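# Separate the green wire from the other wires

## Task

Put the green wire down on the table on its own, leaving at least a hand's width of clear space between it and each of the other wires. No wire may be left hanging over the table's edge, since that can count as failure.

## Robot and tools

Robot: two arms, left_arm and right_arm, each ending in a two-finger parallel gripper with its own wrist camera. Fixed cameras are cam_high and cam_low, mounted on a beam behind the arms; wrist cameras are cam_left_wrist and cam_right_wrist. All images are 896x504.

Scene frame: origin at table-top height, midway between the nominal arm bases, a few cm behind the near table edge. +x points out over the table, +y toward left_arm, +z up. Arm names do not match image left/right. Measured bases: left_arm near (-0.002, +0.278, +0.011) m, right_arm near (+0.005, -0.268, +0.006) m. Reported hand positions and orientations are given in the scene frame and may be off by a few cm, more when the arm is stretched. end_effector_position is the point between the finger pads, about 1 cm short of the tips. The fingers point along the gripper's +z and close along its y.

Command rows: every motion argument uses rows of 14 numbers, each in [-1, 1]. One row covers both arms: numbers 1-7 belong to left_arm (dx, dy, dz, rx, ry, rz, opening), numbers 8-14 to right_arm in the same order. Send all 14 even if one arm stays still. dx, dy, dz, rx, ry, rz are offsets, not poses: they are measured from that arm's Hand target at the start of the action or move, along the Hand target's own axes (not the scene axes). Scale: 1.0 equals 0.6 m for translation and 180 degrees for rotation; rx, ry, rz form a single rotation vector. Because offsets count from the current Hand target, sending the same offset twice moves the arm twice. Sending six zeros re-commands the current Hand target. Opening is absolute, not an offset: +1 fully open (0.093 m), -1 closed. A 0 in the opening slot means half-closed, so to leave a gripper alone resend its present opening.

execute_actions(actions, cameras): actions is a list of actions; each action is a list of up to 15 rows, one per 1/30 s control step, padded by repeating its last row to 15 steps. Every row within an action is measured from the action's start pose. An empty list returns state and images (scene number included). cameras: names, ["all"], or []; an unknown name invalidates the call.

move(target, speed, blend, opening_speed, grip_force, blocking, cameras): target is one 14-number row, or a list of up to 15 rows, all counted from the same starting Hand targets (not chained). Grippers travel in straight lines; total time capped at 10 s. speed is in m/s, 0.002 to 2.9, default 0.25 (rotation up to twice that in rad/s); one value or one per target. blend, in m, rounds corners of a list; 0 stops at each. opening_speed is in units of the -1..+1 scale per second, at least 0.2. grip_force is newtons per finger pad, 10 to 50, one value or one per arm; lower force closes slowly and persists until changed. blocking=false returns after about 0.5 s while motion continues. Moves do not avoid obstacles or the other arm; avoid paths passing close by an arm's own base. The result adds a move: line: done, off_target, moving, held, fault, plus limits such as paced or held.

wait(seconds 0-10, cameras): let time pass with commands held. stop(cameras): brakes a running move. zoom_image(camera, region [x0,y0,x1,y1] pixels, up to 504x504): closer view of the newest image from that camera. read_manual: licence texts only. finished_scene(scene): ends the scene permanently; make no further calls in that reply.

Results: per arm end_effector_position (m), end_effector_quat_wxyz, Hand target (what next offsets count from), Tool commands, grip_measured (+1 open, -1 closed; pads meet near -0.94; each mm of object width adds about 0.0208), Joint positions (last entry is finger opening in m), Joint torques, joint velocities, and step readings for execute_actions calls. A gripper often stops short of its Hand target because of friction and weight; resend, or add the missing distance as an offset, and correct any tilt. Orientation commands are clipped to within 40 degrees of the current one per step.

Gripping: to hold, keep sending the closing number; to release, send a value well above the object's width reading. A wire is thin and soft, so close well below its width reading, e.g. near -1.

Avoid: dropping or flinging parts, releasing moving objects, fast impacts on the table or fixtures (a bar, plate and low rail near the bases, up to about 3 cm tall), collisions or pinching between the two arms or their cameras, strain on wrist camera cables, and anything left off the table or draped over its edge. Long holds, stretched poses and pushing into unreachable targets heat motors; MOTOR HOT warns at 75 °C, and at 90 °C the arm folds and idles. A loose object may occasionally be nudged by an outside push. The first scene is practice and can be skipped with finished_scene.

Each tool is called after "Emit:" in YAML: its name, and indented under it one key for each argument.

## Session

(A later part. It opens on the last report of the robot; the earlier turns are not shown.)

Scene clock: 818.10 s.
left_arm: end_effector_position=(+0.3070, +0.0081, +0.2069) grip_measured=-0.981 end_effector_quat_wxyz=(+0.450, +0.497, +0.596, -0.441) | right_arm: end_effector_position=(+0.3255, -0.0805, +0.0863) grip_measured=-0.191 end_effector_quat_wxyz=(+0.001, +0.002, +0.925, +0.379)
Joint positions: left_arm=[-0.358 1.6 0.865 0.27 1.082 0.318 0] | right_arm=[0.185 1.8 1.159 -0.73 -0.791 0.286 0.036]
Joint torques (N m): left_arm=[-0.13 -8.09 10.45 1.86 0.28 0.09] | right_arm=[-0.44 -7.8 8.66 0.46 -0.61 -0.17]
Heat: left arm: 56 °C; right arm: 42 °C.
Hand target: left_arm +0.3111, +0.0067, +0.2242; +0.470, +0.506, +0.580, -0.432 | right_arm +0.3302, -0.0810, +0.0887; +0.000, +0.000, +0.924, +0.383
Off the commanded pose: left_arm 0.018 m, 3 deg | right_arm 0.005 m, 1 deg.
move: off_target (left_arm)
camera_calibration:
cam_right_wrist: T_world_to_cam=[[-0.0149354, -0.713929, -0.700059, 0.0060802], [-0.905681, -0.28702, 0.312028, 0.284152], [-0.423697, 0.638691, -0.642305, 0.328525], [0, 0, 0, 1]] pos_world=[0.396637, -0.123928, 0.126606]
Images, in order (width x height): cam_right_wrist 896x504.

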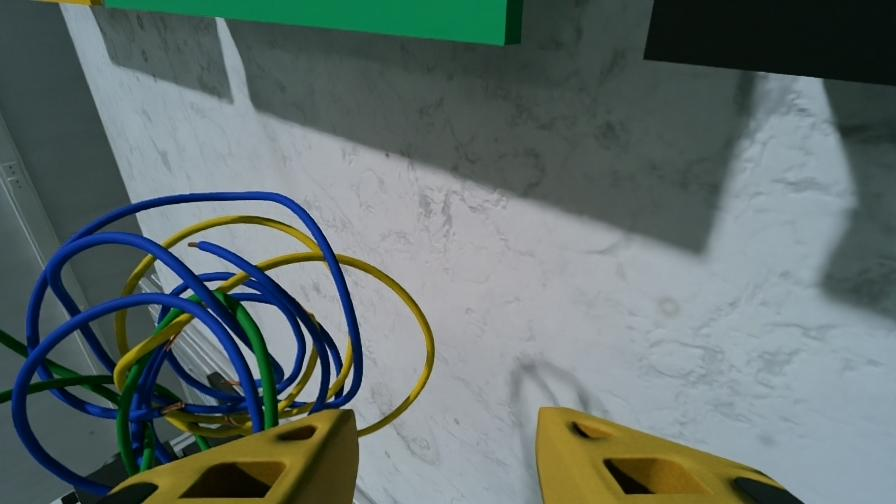

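Emit:
move:
  target:
    - [0,0,0,0,0,0,-1, 0,0,-0.06,0,0,0,-0.19]
    - [0,0,0,0,0,0,-1, 0,0.075,-0.06,0,0,0,-0.19]
  speed: 0.15
  blend: 0.02
  cameras: ["cam_right_wrist","cam_low"]

Emit:
zoom_image:
  camera: "cam_right_wrist"
  region: [200, 30, 600, 430]

Emit:
zoom_image:
  camera: "cam_low"
  region: [310, 160, 430, 280]

Scene clock: 860.03 s.
left_arm: end_effector_position=(+0.3070, +0.0081, +0.2069) grip_measured=-0.981 end_effector_quat_wxyz=(+0.450, +0.497, +0.596, -0.441) | right_arm: end_effector_position=(+0.3271, -0.0748, +0.1312) grip_measured=-0.191 end_effector_quat_wxyz=(-0.011, +0.001, +0.925, +0.380)
Joint positions: left_arm=[-0.358 1.6 0.865 0.27 1.082 0.318 0] | right_arm=[0.194 1.779 1.322 -0.939 -0.797 0.281 0.036]
Joint torques (N m): left_arm=[-0.09 -8.13 10.43 1.87 0.32 0.09] | right_arm=[0.16 -11.44 9.03 0.43 -0.47 -0.05]
Heat: left arm: 57 °C; right arm: 42 °C.
Hand target: left_arm +0.3111, +0.0067, +0.2242; +0.470, +0.506, +0.580, -0.432 | right_arm +0.3303, -0.0746, +0.1460; +0.000, +0.000, +0.924, +0.383
Off the commanded pose: left_arm 0.018 m, 3 deg | right_arm 0.015 m, 1 deg.
move: off_target (left_arm, right_arm); blend cut to 0.018 m at target 1
camera_calibration:
cam_right_wrist: T_world_to_cam=[[-0.0215793, -0.713721, -0.700097, 0.0437697], [-0.894841, -0.298505, 0.331896, 0.266252], [-0.445863, 0.633638, -0.632225, 0.359901], [0, 0, 0, 1]] pos_world=[0.399664, -0.11733, 0.169813]
Images, in order (width x height): cam_low 896x504, cam_right_wrist 896x504.

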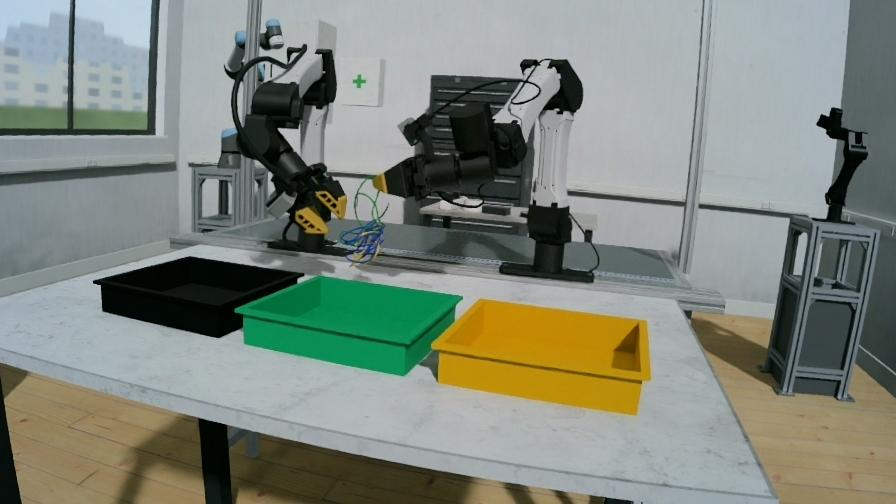

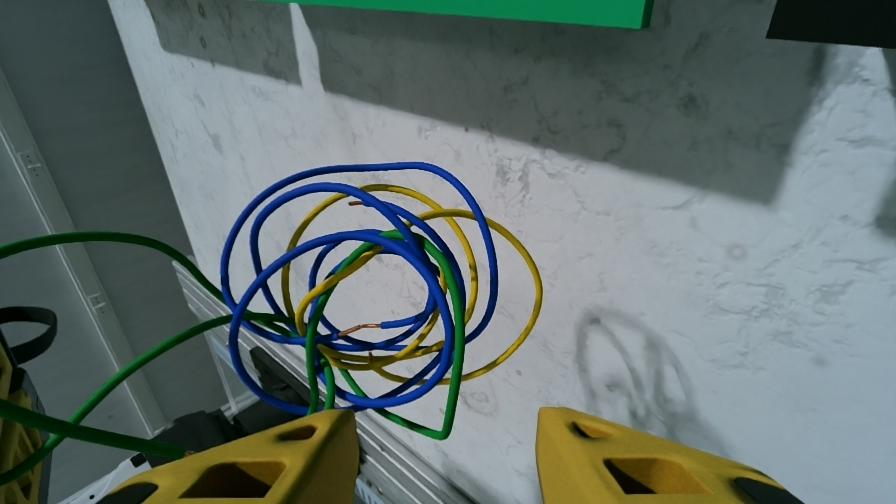

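Scaled by 1.260 from the camera's 896x504 image, which has a finer 1280x720 frame.

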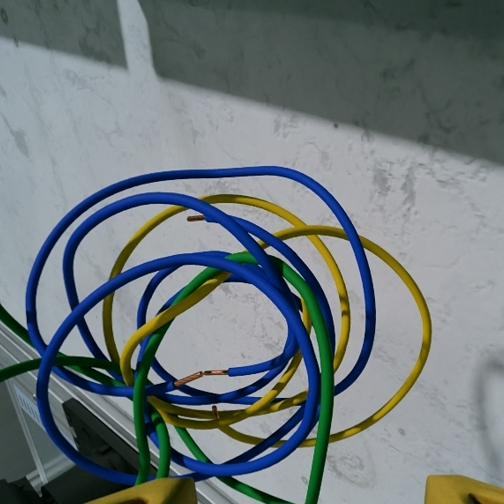

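Scaled by 4.200 from the camera's 896x504 image, which has a finer 1280x720 frame.

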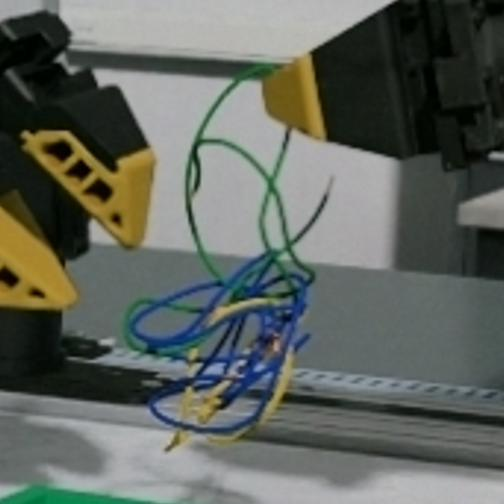

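Emit:
move:
  target: [0,0,0,0,0,0,-1, 0.052,-0.034,0.03,0,0,0,-0.4]
  speed: 0.15
  cameras: ["cam_right_wrist"]

Scene clock: 907.00 s.
left_arm: end_effector_position=(+0.3070, +0.0081, +0.2069) grip_measured=-0.981 end_effector_quat_wxyz=(+0.450, +0.497, +0.596, -0.441) | right_arm: end_effector_position=(+0.3037, -0.0764, +0.1162) grip_measured=-0.398 end_effector_quat_wxyz=(-0.003, +0.000, +0.924, +0.383)
Joint positions: left_arm=[-0.358 1.6 0.865 0.27 1.082 0.318 0] | right_arm=[0.205 1.691 1.152 -0.823 -0.797 0.306 0.026]
Joint torques (N m): left_arm=[-0.14 -8.05 10.32 1.87 0.31 0.09] | right_arm=[0.35 -10.89 5.11 0.73 -0.51 0.08]
Heat: left arm: 58 °C; right arm: 46 °C.
Hand target: left_arm +0.3111, +0.0067, +0.2242; +0.470, +0.506, +0.580, -0.432 | right_arm +0.2990, -0.0763, +0.1188; +0.000, +0.000, +0.924, +0.383
Off the commanded pose: left_arm 0.018 m, 3 deg | right_arm 0.005 m, 0 deg.
move: off_target (left_arm)
camera_calibration:
cam_right_wrist: T_world_to_cam=[[-0.0146351, -0.709016, -0.70504, 0.0304738], [-0.901428, -0.295767, 0.316147, 0.253801], [-0.432681, 0.64017, -0.634799, 0.337852], [0, 0, 0, 1]] pos_world=[0.375412, -0.11961, 0.155714]
Images, in order (width x height): cam_right_wrist 896x504.

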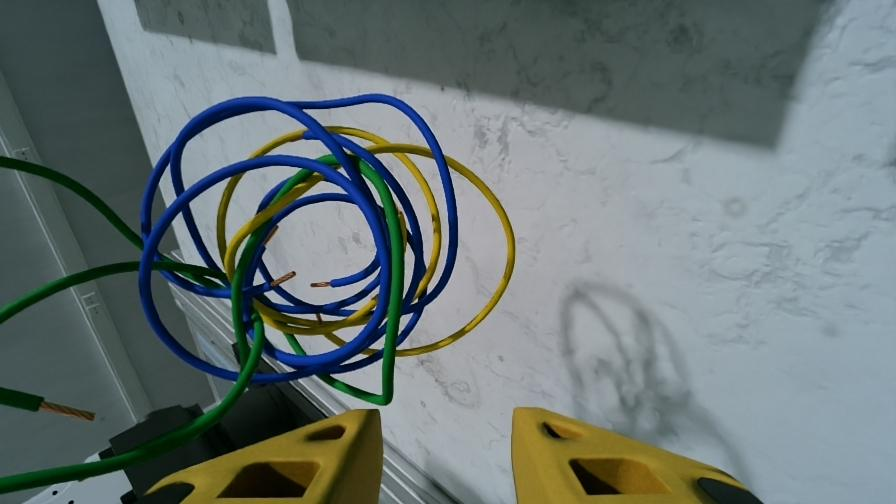

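Emit:
move:
  target: [0,0,0,0,0,0,-1, 0.008,0.005,0.045,0,0,0,-0.5]
  speed: 0.1
  cameras: ["cam_right_wrist"]

Emit:
zoom_image:
  camera: "cam_right_wrist"
  region: [200, 180, 650, 504]

Scene clock: 931.13 s.
left_arm: end_effector_position=(+0.3070, +0.0081, +0.2069) grip_measured=-0.981 end_effector_quat_wxyz=(+0.450, +0.497, +0.596, -0.441) | right_arm: end_effector_position=(+0.2982, -0.0533, +0.1027) grip_measured=-0.498 end_effector_quat_wxyz=(-0.002, -0.003, +0.922, +0.388)
Joint positions: left_arm=[-0.358 1.6 0.865 0.27 1.082 0.318 0] | right_arm=[0.28 1.69 1.086 -0.68 -0.789 0.406 0.021]
Joint torques (N m): left_arm=[-0.12 -8.13 10.39 1.86 0.32 0.08] | right_arm=[0.4 -9.98 5.18 0.82 -0.34 0.06]
Heat: left arm: 58 °C; right arm: 45 °C.
Hand target: left_arm +0.3111, +0.0067, +0.2242; +0.470, +0.506, +0.580, -0.432 | right_arm +0.2943, -0.0551, +0.1019; +0.000, +0.000, +0.924, +0.383
Off the commanded pose: left_arm 0.018 m, 3 deg | right_arm 0.004 m, 1 deg.
move: off_target (left_arm)
camera_calibration:
cam_right_wrist: T_world_to_cam=[[-0.00844475, -0.701258, -0.712857, 0.0366395], [-0.901513, -0.303114, 0.308862, 0.260286], [-0.432669, 0.645259, -0.629634, 0.311922], [0, 0, 0, 1]] pos_world=[0.36992, -0.0966804, 0.142123]
Images, in order (width x height): cam_right_wrist 896x504.

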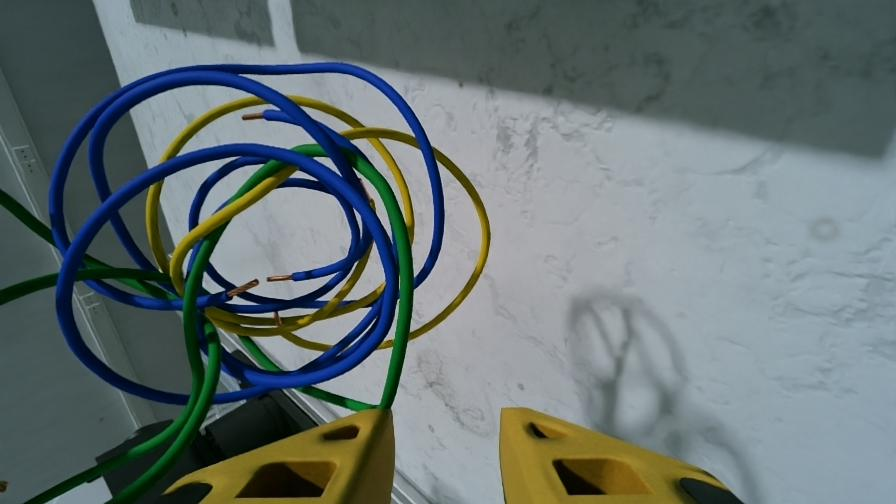

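Scaled by 1.120 from the camera's 896x504 image, which has a finer 1280x720 frame.

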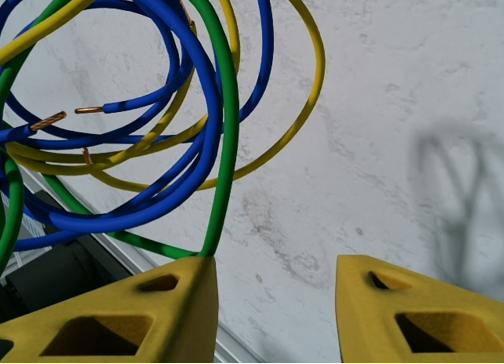

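Emit:
move:
  target:
    - [0,0,0,0,0,0,-1, 0,0,-0.04,0,0,0,-0.45]
    - [0,0,0,0,0,0,-1, 0,0.022,-0.04,0,0,0,-0.45]
  speed: 0.12
  cameras: ["cam_right_wrist"]

Scene clock: 939.70 s.
left_arm: end_effector_position=(+0.3070, +0.0081, +0.2069) grip_measured=-0.981 end_effector_quat_wxyz=(+0.450, +0.497, +0.596, -0.441) | right_arm: end_effector_position=(+0.2905, -0.0645, +0.1138) grip_measured=-0.451 end_effector_quat_wxyz=(-0.013, +0.004, +0.924, +0.382)
Joint positions: left_arm=[-0.358 1.6 0.865 0.27 1.082 0.318 0] | right_arm=[0.253 1.658 1.107 -0.785 -0.789 0.371 0.024]
Joint torques (N m): left_arm=[-0.18 -8.18 10.36 1.86 0.31 0.06] | right_arm=[0.42 -10.1 9.25 0.53 -0.43 0.07]
Heat: left arm: 58 °C; right arm: 45 °C.
Hand target: left_arm +0.3111, +0.0067, +0.2242; +0.470, +0.506, +0.580, -0.432 | right_arm +0.2942, -0.0627, +0.1282; +0.000, +0.000, +0.924, +0.383
Off the commanded pose: left_arm 0.018 m, 3 deg | right_arm 0.015 m, 2 deg.
move: off_target (left_arm, right_arm)
camera_calibration:
cam_right_wrist: T_world_to_cam=[[-0.0285526, -0.710866, -0.702747, 0.0406953], [-0.894742, -0.295273, 0.335038, 0.242132], [-0.445669, 0.638344, -0.627611, 0.325908], [0, 0, 0, 1]] pos_world=[0.363055, -0.107617, 0.152019]
Images, in order (width x height): cam_right_wrist 896x504.

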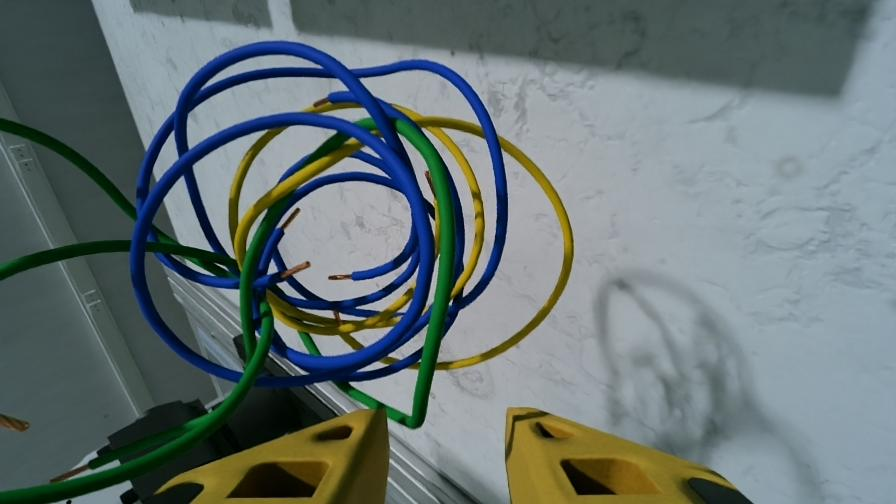

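Emit:
move:
  target: [0,0,0,0,0,0,-1, 0.008,-0.016,0.034,0,0,0,-0.45]
  speed: 0.08
  cameras: ["cam_right_wrist"]

Emit:
zoom_image:
  camera: "cam_right_wrist"
  region: [200, 180, 650, 504]

Scene clock: 967.33 s.
left_arm: end_effector_position=(+0.3070, +0.0081, +0.2069) grip_measured=-0.981 end_effector_quat_wxyz=(+0.450, +0.497, +0.596, -0.441) | right_arm: end_effector_position=(+0.2934, -0.0536, +0.1098) grip_measured=-0.451 end_effector_quat_wxyz=(+0.001, -0.003, +0.921, +0.388)
Joint positions: left_arm=[-0.358 1.6 0.865 0.27 1.082 0.318 0] | right_arm=[0.283 1.658 1.079 -0.695 -0.787 0.412 0.024]
Joint torques (N m): left_arm=[-0.2 -8.1 10.43 1.86 0.33 0.08] | right_arm=[0.51 -9.47 5.37 0.85 -0.37 0.05]
Heat: left arm: 59 °C; right arm: 43 °C.
Hand target: left_arm +0.3111, +0.0067, +0.2242; +0.470, +0.506, +0.580, -0.432 | right_arm +0.2895, -0.0550, +0.1070; +0.000, +0.000, +0.924, +0.383
Off the commanded pose: left_arm 0.018 m, 3 deg | right_arm 0.005 m, 1 deg.
move: off_target (left_arm)
camera_calibration:
cam_right_wrist: T_world_to_cam=[[-0.0053394, -0.700329, -0.713801, 0.040692], [-0.903461, -0.302592, 0.303639, 0.254839], [-0.428637, 0.646512, -0.631104, 0.313508], [0, 0, 0, 1]] pos_world=[0.364836, -0.0970766, 0.149523]
Images, in order (width x height): cam_right_wrist 896x504.

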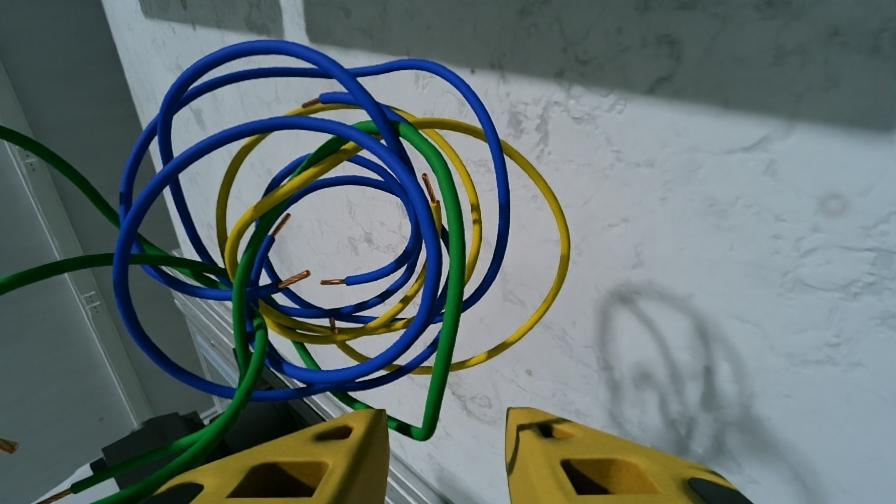

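Scaled by 1.120 from the camera's 896x504 image, which has a finer 1280x720 frame.

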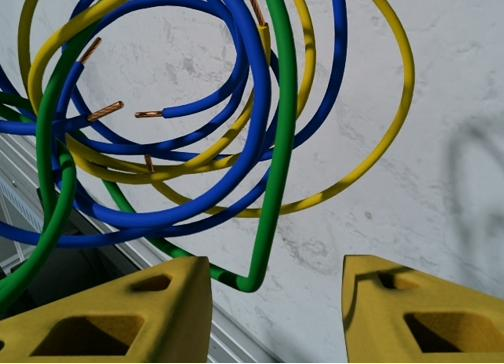

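Emit:
move:
  target: [0,0,0,0,0,0,-1, -0.014,0.0,0.004,0,0,0,-0.5]
  speed: 0.08
  cameras: ["cam_right_wrist"]

Scene clock: 985.93 s.
left_arm: end_effector_position=(+0.3070, +0.0081, +0.2069) grip_measured=-0.981 end_effector_quat_wxyz=(+0.450, +0.497, +0.596, -0.441) | right_arm: end_effector_position=(+0.2939, -0.0536, +0.1081) grip_measured=-0.498 end_effector_quat_wxyz=(-0.001, -0.003, +0.922, +0.388)
Joint positions: left_arm=[-0.358 1.6 0.865 0.27 1.082 0.318 0] | right_arm=[0.283 1.664 1.079 -0.692 -0.787 0.412 0.021]
Joint torques (N m): left_arm=[-0.06 -8.09 10.45 1.85 0.32 0.09] | right_arm=[0.28 -6.54 7.64 0.83 -0.37 0.02]
Heat: left arm: 59 °C; right arm: 43 °C.
Hand target: left_arm +0.3111, +0.0067, +0.2242; +0.470, +0.506, +0.580, -0.432 | right_arm +0.2979, -0.0533, +0.1052; +0.000, +0.000, +0.924, +0.383
Off the commanded pose: left_arm 0.018 m, 3 deg | right_arm 0.005 m, 1 deg.
move: off_target (left_arm)
camera_calibration:
cam_right_wrist: T_world_to_cam=[[-0.00759292, -0.701079, -0.713044, 0.0400467], [-0.90277, -0.301861, 0.306409, 0.255481], [-0.430057, 0.646041, -0.630621, 0.312945], [0, 0, 0, 1]] pos_world=[0.365529, -0.0969794, 0.147623]
Images, in order (width x height): cam_right_wrist 896x504.

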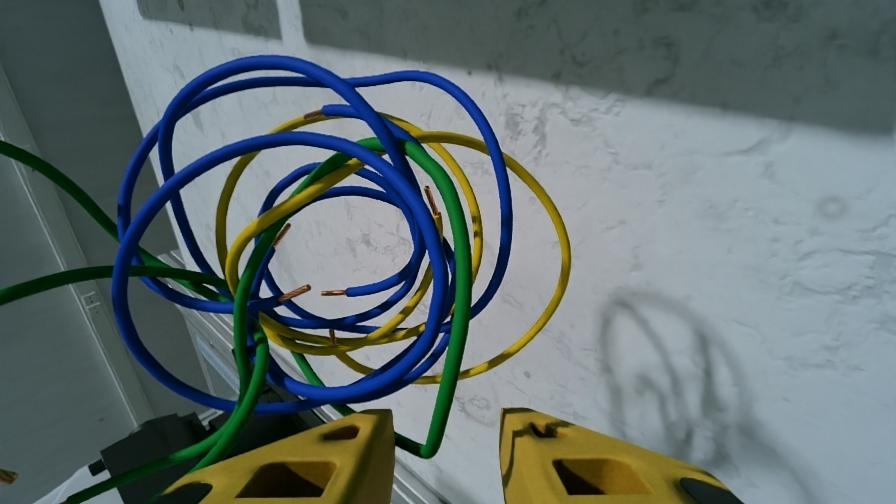

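Emit:
move:
  target: [0,0,0,0,0,0,-1, 0,0.0,0,0,0,0,-1]
  opening_speed: 1.0
  cameras: ["cam_right_wrist"]

Scene clock: 996.27 s.
left_arm: end_effector_position=(+0.3070, +0.0081, +0.2068) grip_measured=-0.981 end_effector_quat_wxyz=(+0.450, +0.497, +0.596, -0.442) | right_arm: end_effector_position=(+0.2941, -0.0535, +0.1082) grip_measured=-0.986 end_effector_quat_wxyz=(+0.000, -0.003, +0.922, +0.388)
Joint positions: left_arm=[-0.358 1.6 0.865 0.269 1.082 0.318 0] | right_arm=[0.283 1.664 1.079 -0.691 -0.787 0.412 0]
Joint torques (N m): left_arm=[-0.13 -8.12 10.29 1.83 0.31 0.1] | right_arm=[0.36 -6.61 7.65 0.86 -0.36 0]
Heat: left arm: 59 °C; right arm: 42 °C.
Hand target: left_arm +0.3111, +0.0067, +0.2242; +0.470, +0.506, +0.580, -0.432 | right_arm +0.2978, -0.0533, +0.1052; +0.000, +0.000, +0.924, +0.383
Off the commanded pose: left_arm 0.018 m, 3 deg | right_arm 0.005 m, 1 deg.
move: off_target (left_arm)
camera_calibration:
cam_right_wrist: T_world_to_cam=[[-0.00682291, -0.700933, -0.713195, 0.0399453], [-0.9031, -0.301924, 0.305372, 0.255781], [-0.429376, 0.64617, -0.630952, 0.312927], [0, 0, 0, 1]] pos_world=[0.365632, -0.0969788, 0.147823]
Images, in order (width x height): cam_right_wrist 896x504.

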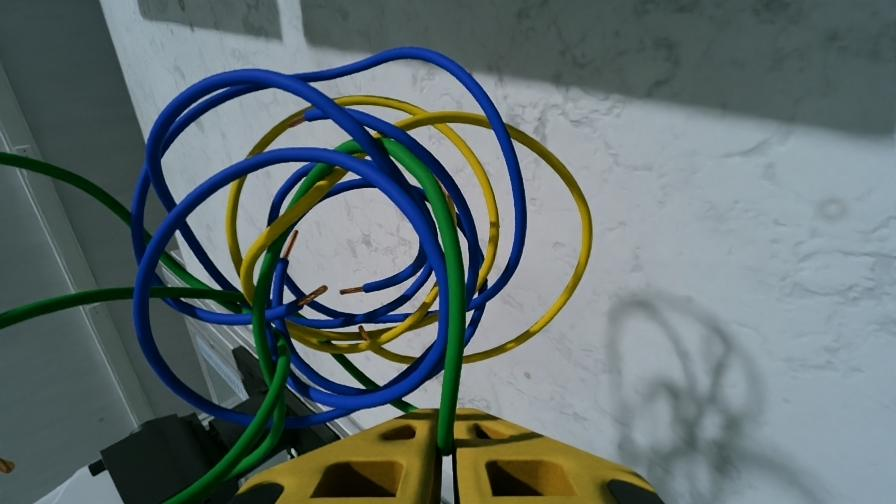

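Emit:
move:
  target: [0,0,0,0,0,0,-1, -0.07,0.0,-0.08,0,0,0,-1]
  speed: 0.08
  cameras: ["cam_right_wrist","cam_low"]

Emit:
zoom_image:
  camera: "cam_low"
  region: [310, 160, 430, 280]

Scene clock: 1004.93 s.
left_arm: end_effector_position=(+0.3070, +0.0081, +0.2068) grip_measured=-0.981 end_effector_quat_wxyz=(+0.450, +0.497, +0.596, -0.441) | right_arm: end_effector_position=(+0.3337, -0.0865, +0.1348) grip_measured=-0.986 end_effector_quat_wxyz=(-0.002, +0.002, +0.926, +0.379)
Joint positions: left_arm=[-0.358 1.6 0.865 0.269 1.082 0.319 0] | right_arm=[0.158 1.784 1.342 -0.965 -0.795 0.244 0]
Joint torques (N m): left_arm=[-0.09 -8.05 10.26 1.84 0.32 0.09] | right_arm=[-0.81 -7.61 9.17 0.42 -0.62 -0.13]
Heat: left arm: 59 °C; right arm: 42 °C.
Hand target: left_arm +0.3111, +0.0067, +0.2242; +0.470, +0.506, +0.580, -0.432 | right_arm +0.3399, -0.0873, +0.1392; +0.000, +0.000, +0.924, +0.383
Off the commanded pose: left_arm 0.018 m, 3 deg | right_arm 0.008 m, 1 deg.
move: off_target (left_arm)
camera_calibration:
cam_right_wrist: T_world_to_cam=[[-0.0166976, -0.715217, -0.698703, 0.0361844], [-0.903387, -0.288686, 0.317099, 0.273066], [-0.4285, 0.636494, -0.641298, 0.368336], [0, 0, 0, 1]] pos_world=[0.405121, -0.129733, 0.174906]
Images, in order (width x height): cam_low 896x504, cam_right_wrist 896x504.

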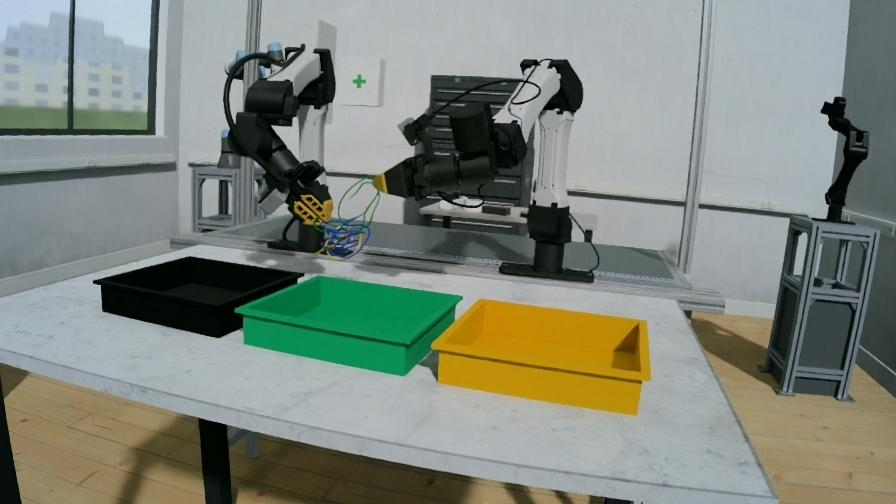

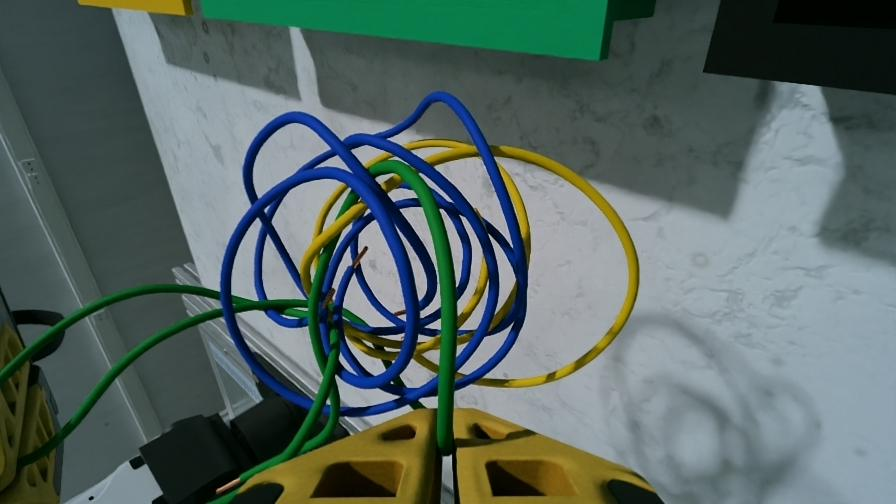

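Scaled by 4.200 from the camera's 896x504 image, which has a finer 1280x720 frame.

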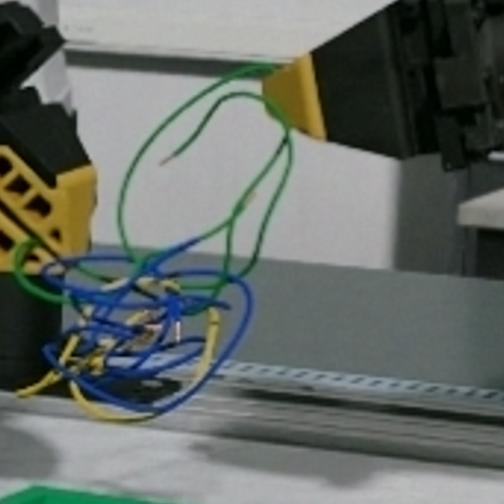

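Emit:
move:
  target: [0,0,0,0,0,0,-1, -0.05,-0.047,-0.094,0,0,0,-1]
  speed: 0.08
  cameras: ["cam_right_wrist","cam_low"]

Emit:
zoom_image:
  camera: "cam_low"
  region: [290, 160, 430, 280]

Scene clock: 1016.67 s.
left_arm: end_effector_position=(+0.3070, +0.0081, +0.2068) grip_measured=-0.981 end_effector_quat_wxyz=(+0.450, +0.497, +0.596, -0.441) | right_arm: end_effector_position=(+0.3625, -0.1409, +0.1581) grip_measured=-0.986 end_effector_quat_wxyz=(-0.005, -0.001, +0.923, +0.385)
Joint positions: left_arm=[-0.358 1.6 0.865 0.269 1.082 0.319 0] | right_arm=[-0.012 1.923 1.605 -1.277 -0.823 -0.013 0]
Joint torques (N m): left_arm=[-0.18 -8.16 10.44 1.86 0.31 0.07] | right_arm=[-1.65 -8.34 9.18 0.21 -0.45 -0.18]
Heat: left arm: 60 °C; right arm: 42 °C.
Hand target: left_arm +0.3111, +0.0067, +0.2242; +0.470, +0.506, +0.580, -0.432 | right_arm +0.3698, -0.1472, +0.1591; +0.000, +0.000, +0.924, +0.383
Off the commanded pose: left_arm 0.018 m, 3 deg | right_arm 0.010 m, 1 deg.
move: off_target (left_arm)
camera_calibration:
cam_right_wrist: T_world_to_cam=[[-0.0139953, -0.704803, -0.709265, 0.0162127], [-0.89956, -0.300832, 0.316689, 0.273021], [-0.436573, 0.642459, -0.629802, 0.432174], [0, 0, 0, 1]] pos_world=[0.434501, -0.184094, 0.197221]
Images, in order (width x height): cam_low 896x504, cam_right_wrist 896x504.

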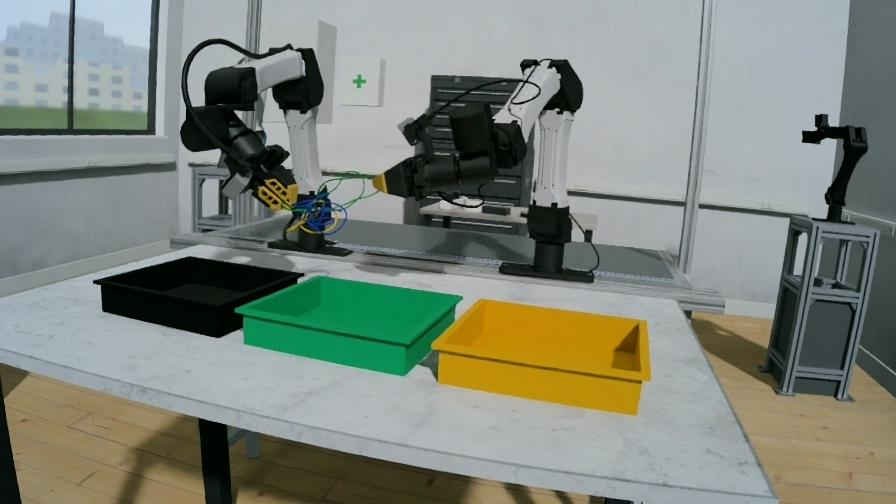

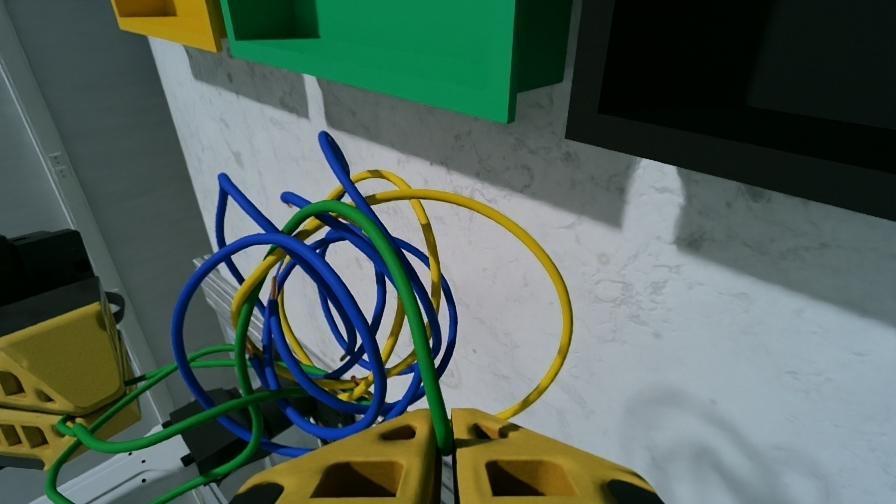

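Scaled by 3.600 from the camera's 896x504 image, which has a finer 1280x720 frame.

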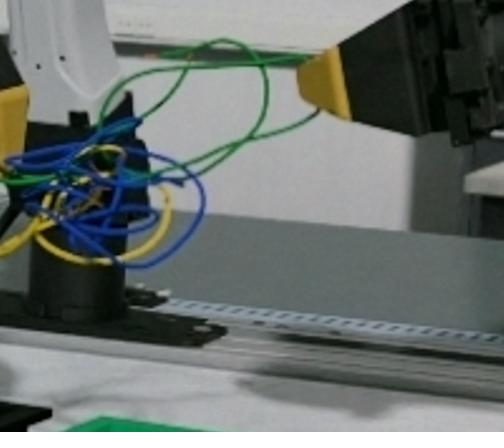

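Emit:
zoom_image:
  camera: "cam_right_wrist"
  region: [0, 300, 280, 504]

Emit:
zoom_image:
  camera: "cam_right_wrist"
  region: [160, 120, 480, 460]

Scaled by 1.800 from the camera's 896x504 image, which has a finer 1280x720 frame.

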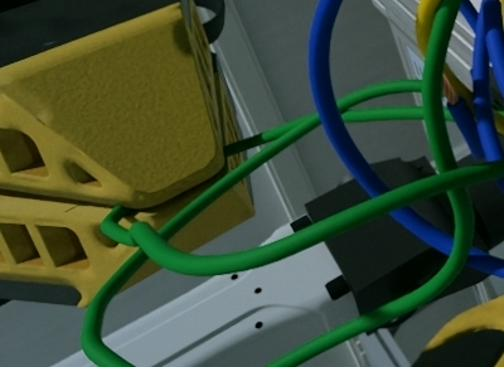

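Scaled by 1.482 from the camera's 896x504 image, which has a finer 1280x720 frame.

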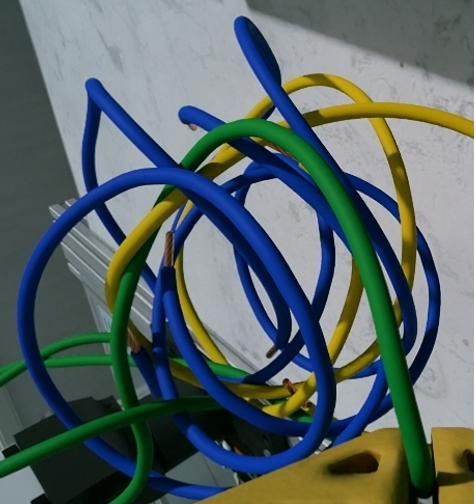

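Emit:
move:
  target: [0,0,0,0,0,0,-1, -0.033,-0.024,-0.094,0,0,0,-1]
  speed: 0.08
  cameras: ["cam_right_wrist","cam_low","cam_left_wrist"]

Emit:
zoom_image:
  camera: "cam_low"
  region: [250, 140, 410, 280]

Emit:
zoom_image:
  camera: "cam_right_wrist"
  region: [100, 80, 500, 480]

Scene clock: 1044.20 s.
left_arm: end_effector_position=(+0.3116, +0.0018, +0.2170) grip_measured=-0.981 end_effector_quat_wxyz=(+0.469, +0.505, +0.584, -0.429) | right_arm: end_effector_position=(+0.3819, -0.1613, +0.1976) grip_measured=-0.986 end_effector_quat_wxyz=(+0.000, -0.020, +0.908, +0.419)
Joint positions: left_arm=[-0.375 1.6 0.886 0.299 1.058 0.321 0] | right_arm=[-0.09 2.048 1.895 -1.552 -0.89 -0.186 0]
Joint torques (N m): left_arm=[1.37 -7.99 8.8 1.62 0.54 0.02] | right_arm=[-5.7 -8.95 9.54 -0.19 0.36 -0.15]
Heat: left arm: 60 °C; right arm: 45 °C.
Hand target: left_arm +0.3111, +0.0067, +0.2242; +0.470, +0.506, +0.580, -0.432 | right_arm +0.3896, -0.1972, +0.1887; +0.000, +0.000, +0.924, +0.383
Off the commanded pose: left_arm 0.009 m, 1 deg | right_arm 0.038 m, 5 deg.
joint sent to its limit (right arm) — joint 4 (wrist pitch), lower limit. The joint targets still meet the commanded pose.
move: off_target (right_arm)
camera_calibration:
cam_left_wrist: T_world_to_cam=[[-0.993428, -0.111916, 0.0240118, 0.30391], [-0.0860663, 0.592052, -0.801291, 0.235322], [0.0754612, -0.798091, -0.597793, 0.193354], [0, 0, 0, 1]] pos_world=[0.307575, 0.0490036, 0.29685]
cam_right_wrist: T_world_to_cam=[[0.0255187, -0.649933, -0.759563, 0.0338245], [-0.896663, -0.35081, 0.270052, 0.271808], [-0.441977, 0.674181, -0.591723, 0.478262], [0, 0, 0, 1]] pos_world=[0.454238, -0.205098, 0.235288]
Images, in order (width x height): cam_low 896x504, cam_left_wrist 896x504, cam_right_wrist 896x504.

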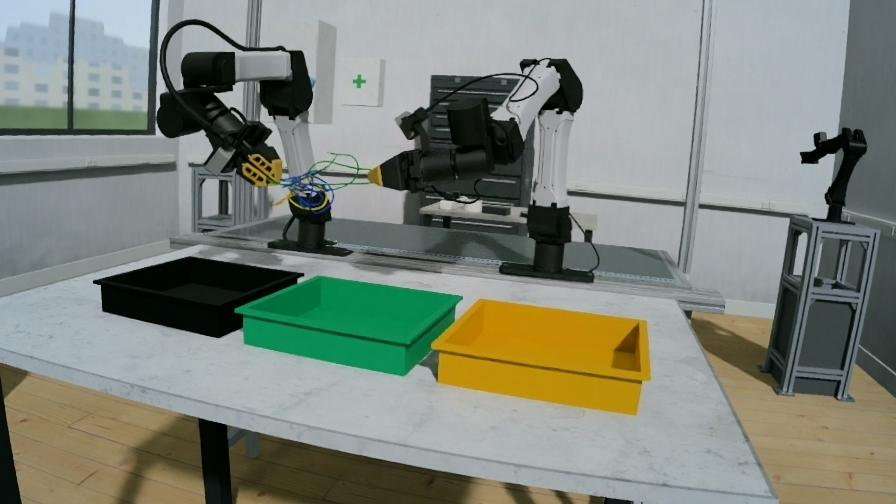

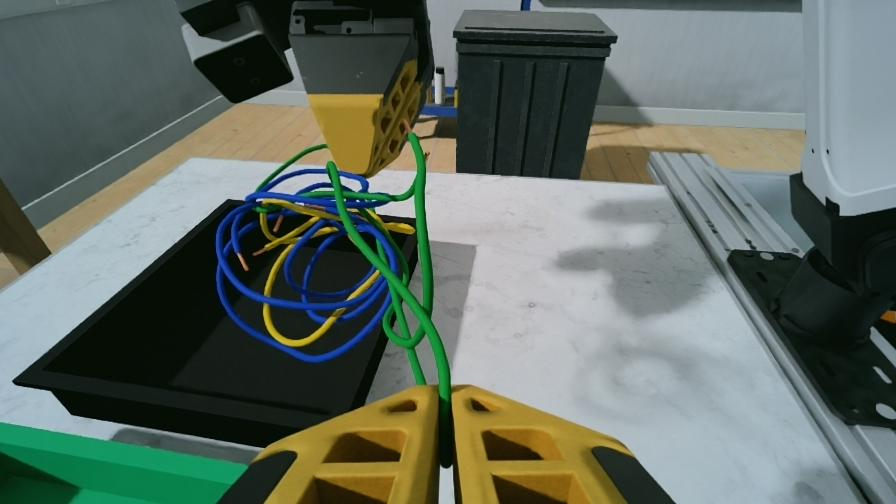

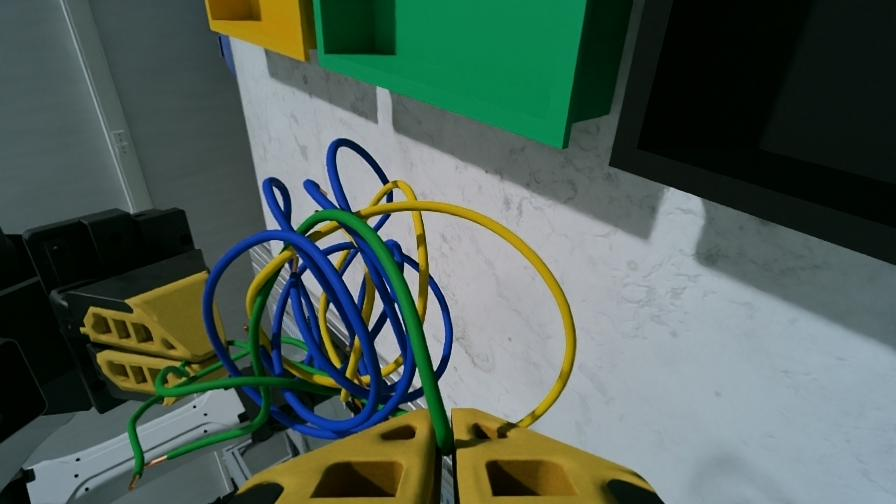

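Scaled by 3.150 from the camera's 896x504 image, which has a finer 1280x720 frame.

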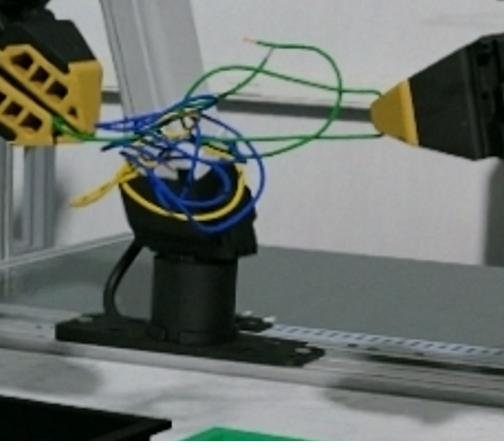

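Scaled by 1.260 from the camera's 896x504 image, which has a finer 1280x720 frame.

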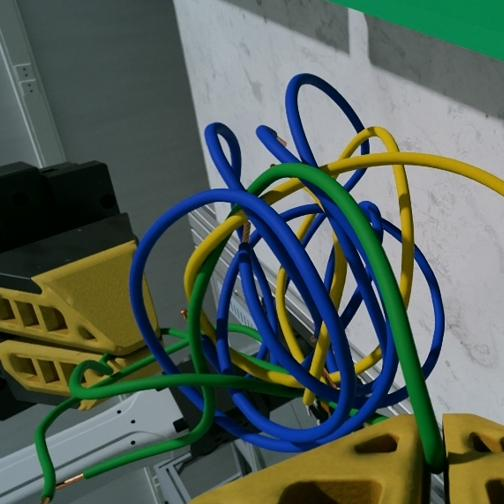

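Emit:
move:
  target: [0.115,0.0043,0.022,0,0,0,-1, 0.091,-0.002,0.219,0,0,0,-1]
  speed: 0.1
  cameras: ["cam_right_wrist","cam_low","cam_left_wrist"]

Emit:
zoom_image:
  camera: "cam_low"
  region: [280, 170, 420, 290]

Emit:
zoom_image:
  camera: "cam_right_wrist"
  region: [100, 80, 600, 480]

Scene clock: 1071.63 s.
left_arm: end_effector_position=(+0.3123, +0.0044, +0.1601) grip_measured=-0.981 end_effector_quat_wxyz=(+0.472, +0.506, +0.580, -0.430) | right_arm: end_effector_position=(+0.3386, -0.1041, +0.0913) grip_measured=-0.986 end_effector_quat_wxyz=(-0.007, +0.000, +0.922, +0.386)
Joint positions: left_arm=[-0.365 1.741 0.761 0.57 1.072 0.325 0] | right_arm=[0.102 1.864 1.256 -0.867 -0.821 0.156 0]
Joint torques (N m): left_arm=[0.5 -5.91 5.85 2.01 0.42 0.02] | right_arm=[0.38 -12.31 4.79 0.63 -0.39 0.01]
Heat: left arm: 59 °C; right arm: 44 °C.
Hand target: left_arm +0.3119, +0.0066, +0.1539; +0.470, +0.506, +0.580, -0.432 | right_arm +0.3351, -0.1051, +0.0951; +0.000, +0.000, +0.924, +0.383
Off the commanded pose: left_arm 0.007 m, 0 deg | right_arm 0.005 m, 1 deg.
move: done
camera_calibration:
cam_left_wrist: T_world_to_cam=[[-0.994077, -0.10722, 0.0177372, 0.307516], [-0.0776738, 0.586812, -0.805989, 0.186318], [0.0760095, -0.802593, -0.591664, 0.160297], [0, 0, 0, 1]] pos_world=[0.307983, 0.0522911, 0.239558]
cam_right_wrist: T_world_to_cam=[[-0.0167271, -0.703441, -0.710557, -0.00449086], [-0.89874, -0.300848, 0.318992, 0.283258], [-0.438162, 0.643942, -0.627178, 0.356472], [0, 0, 0, 1]] pos_world=[0.410693, -0.147489, 0.130023]
Images, in order (width x height): cam_low 896x504, cam_left_wrist 896x504, cam_right_wrist 896x504.

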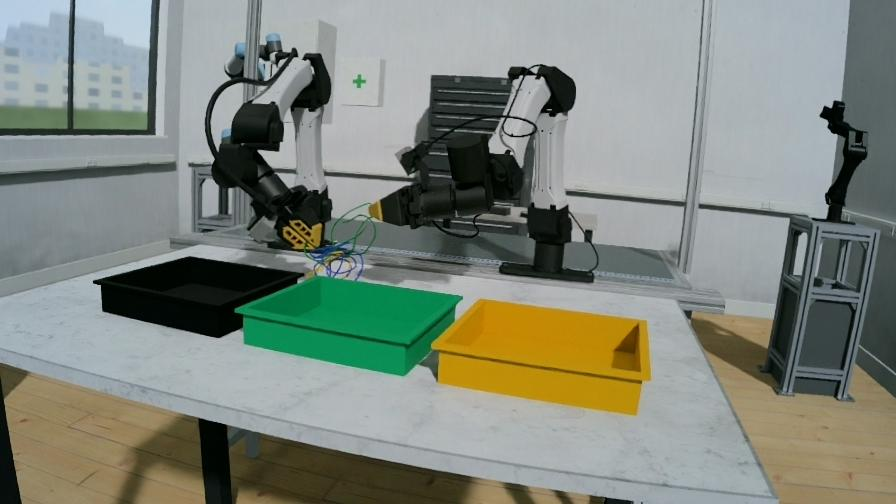

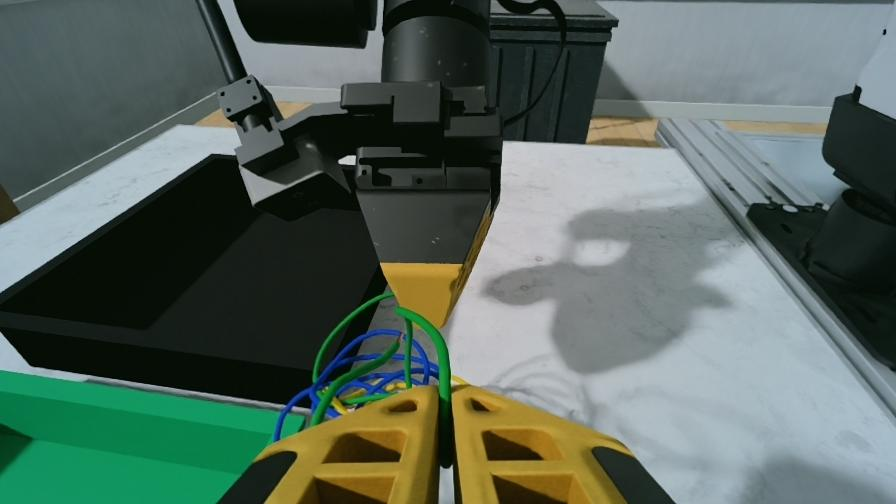

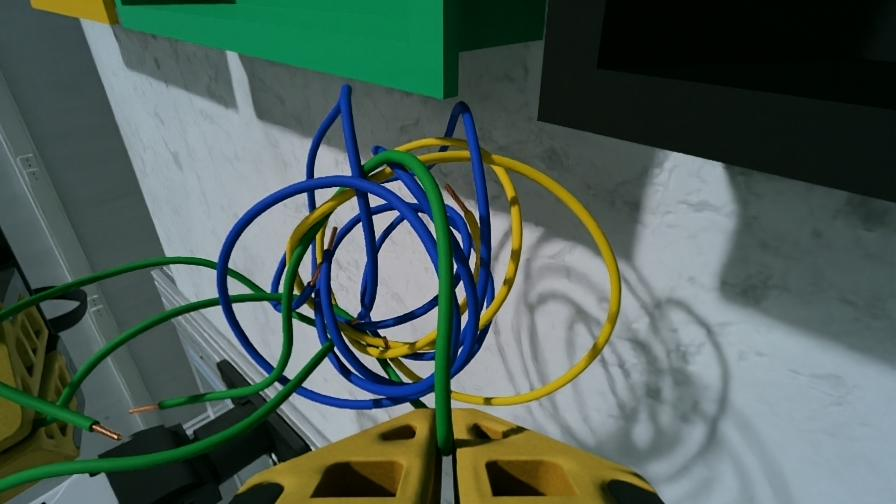

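Scaled by 3.600 from the camera's 896x504 image, which has a finer 1280x720 frame.

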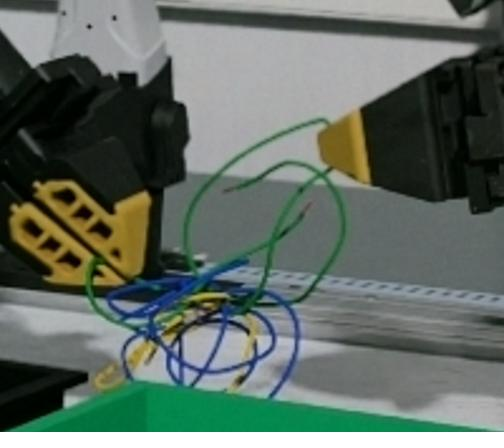

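Scaled by 1.008 from the camera's 896x504 image, which has a finer 1280x720 frame.

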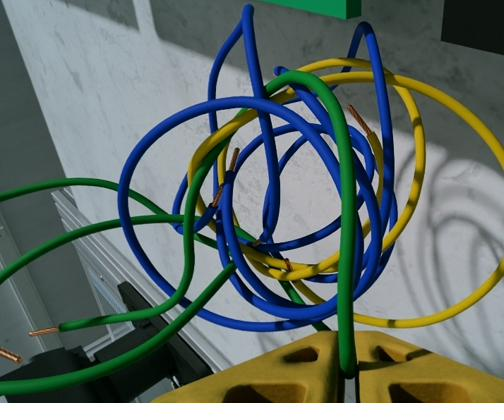

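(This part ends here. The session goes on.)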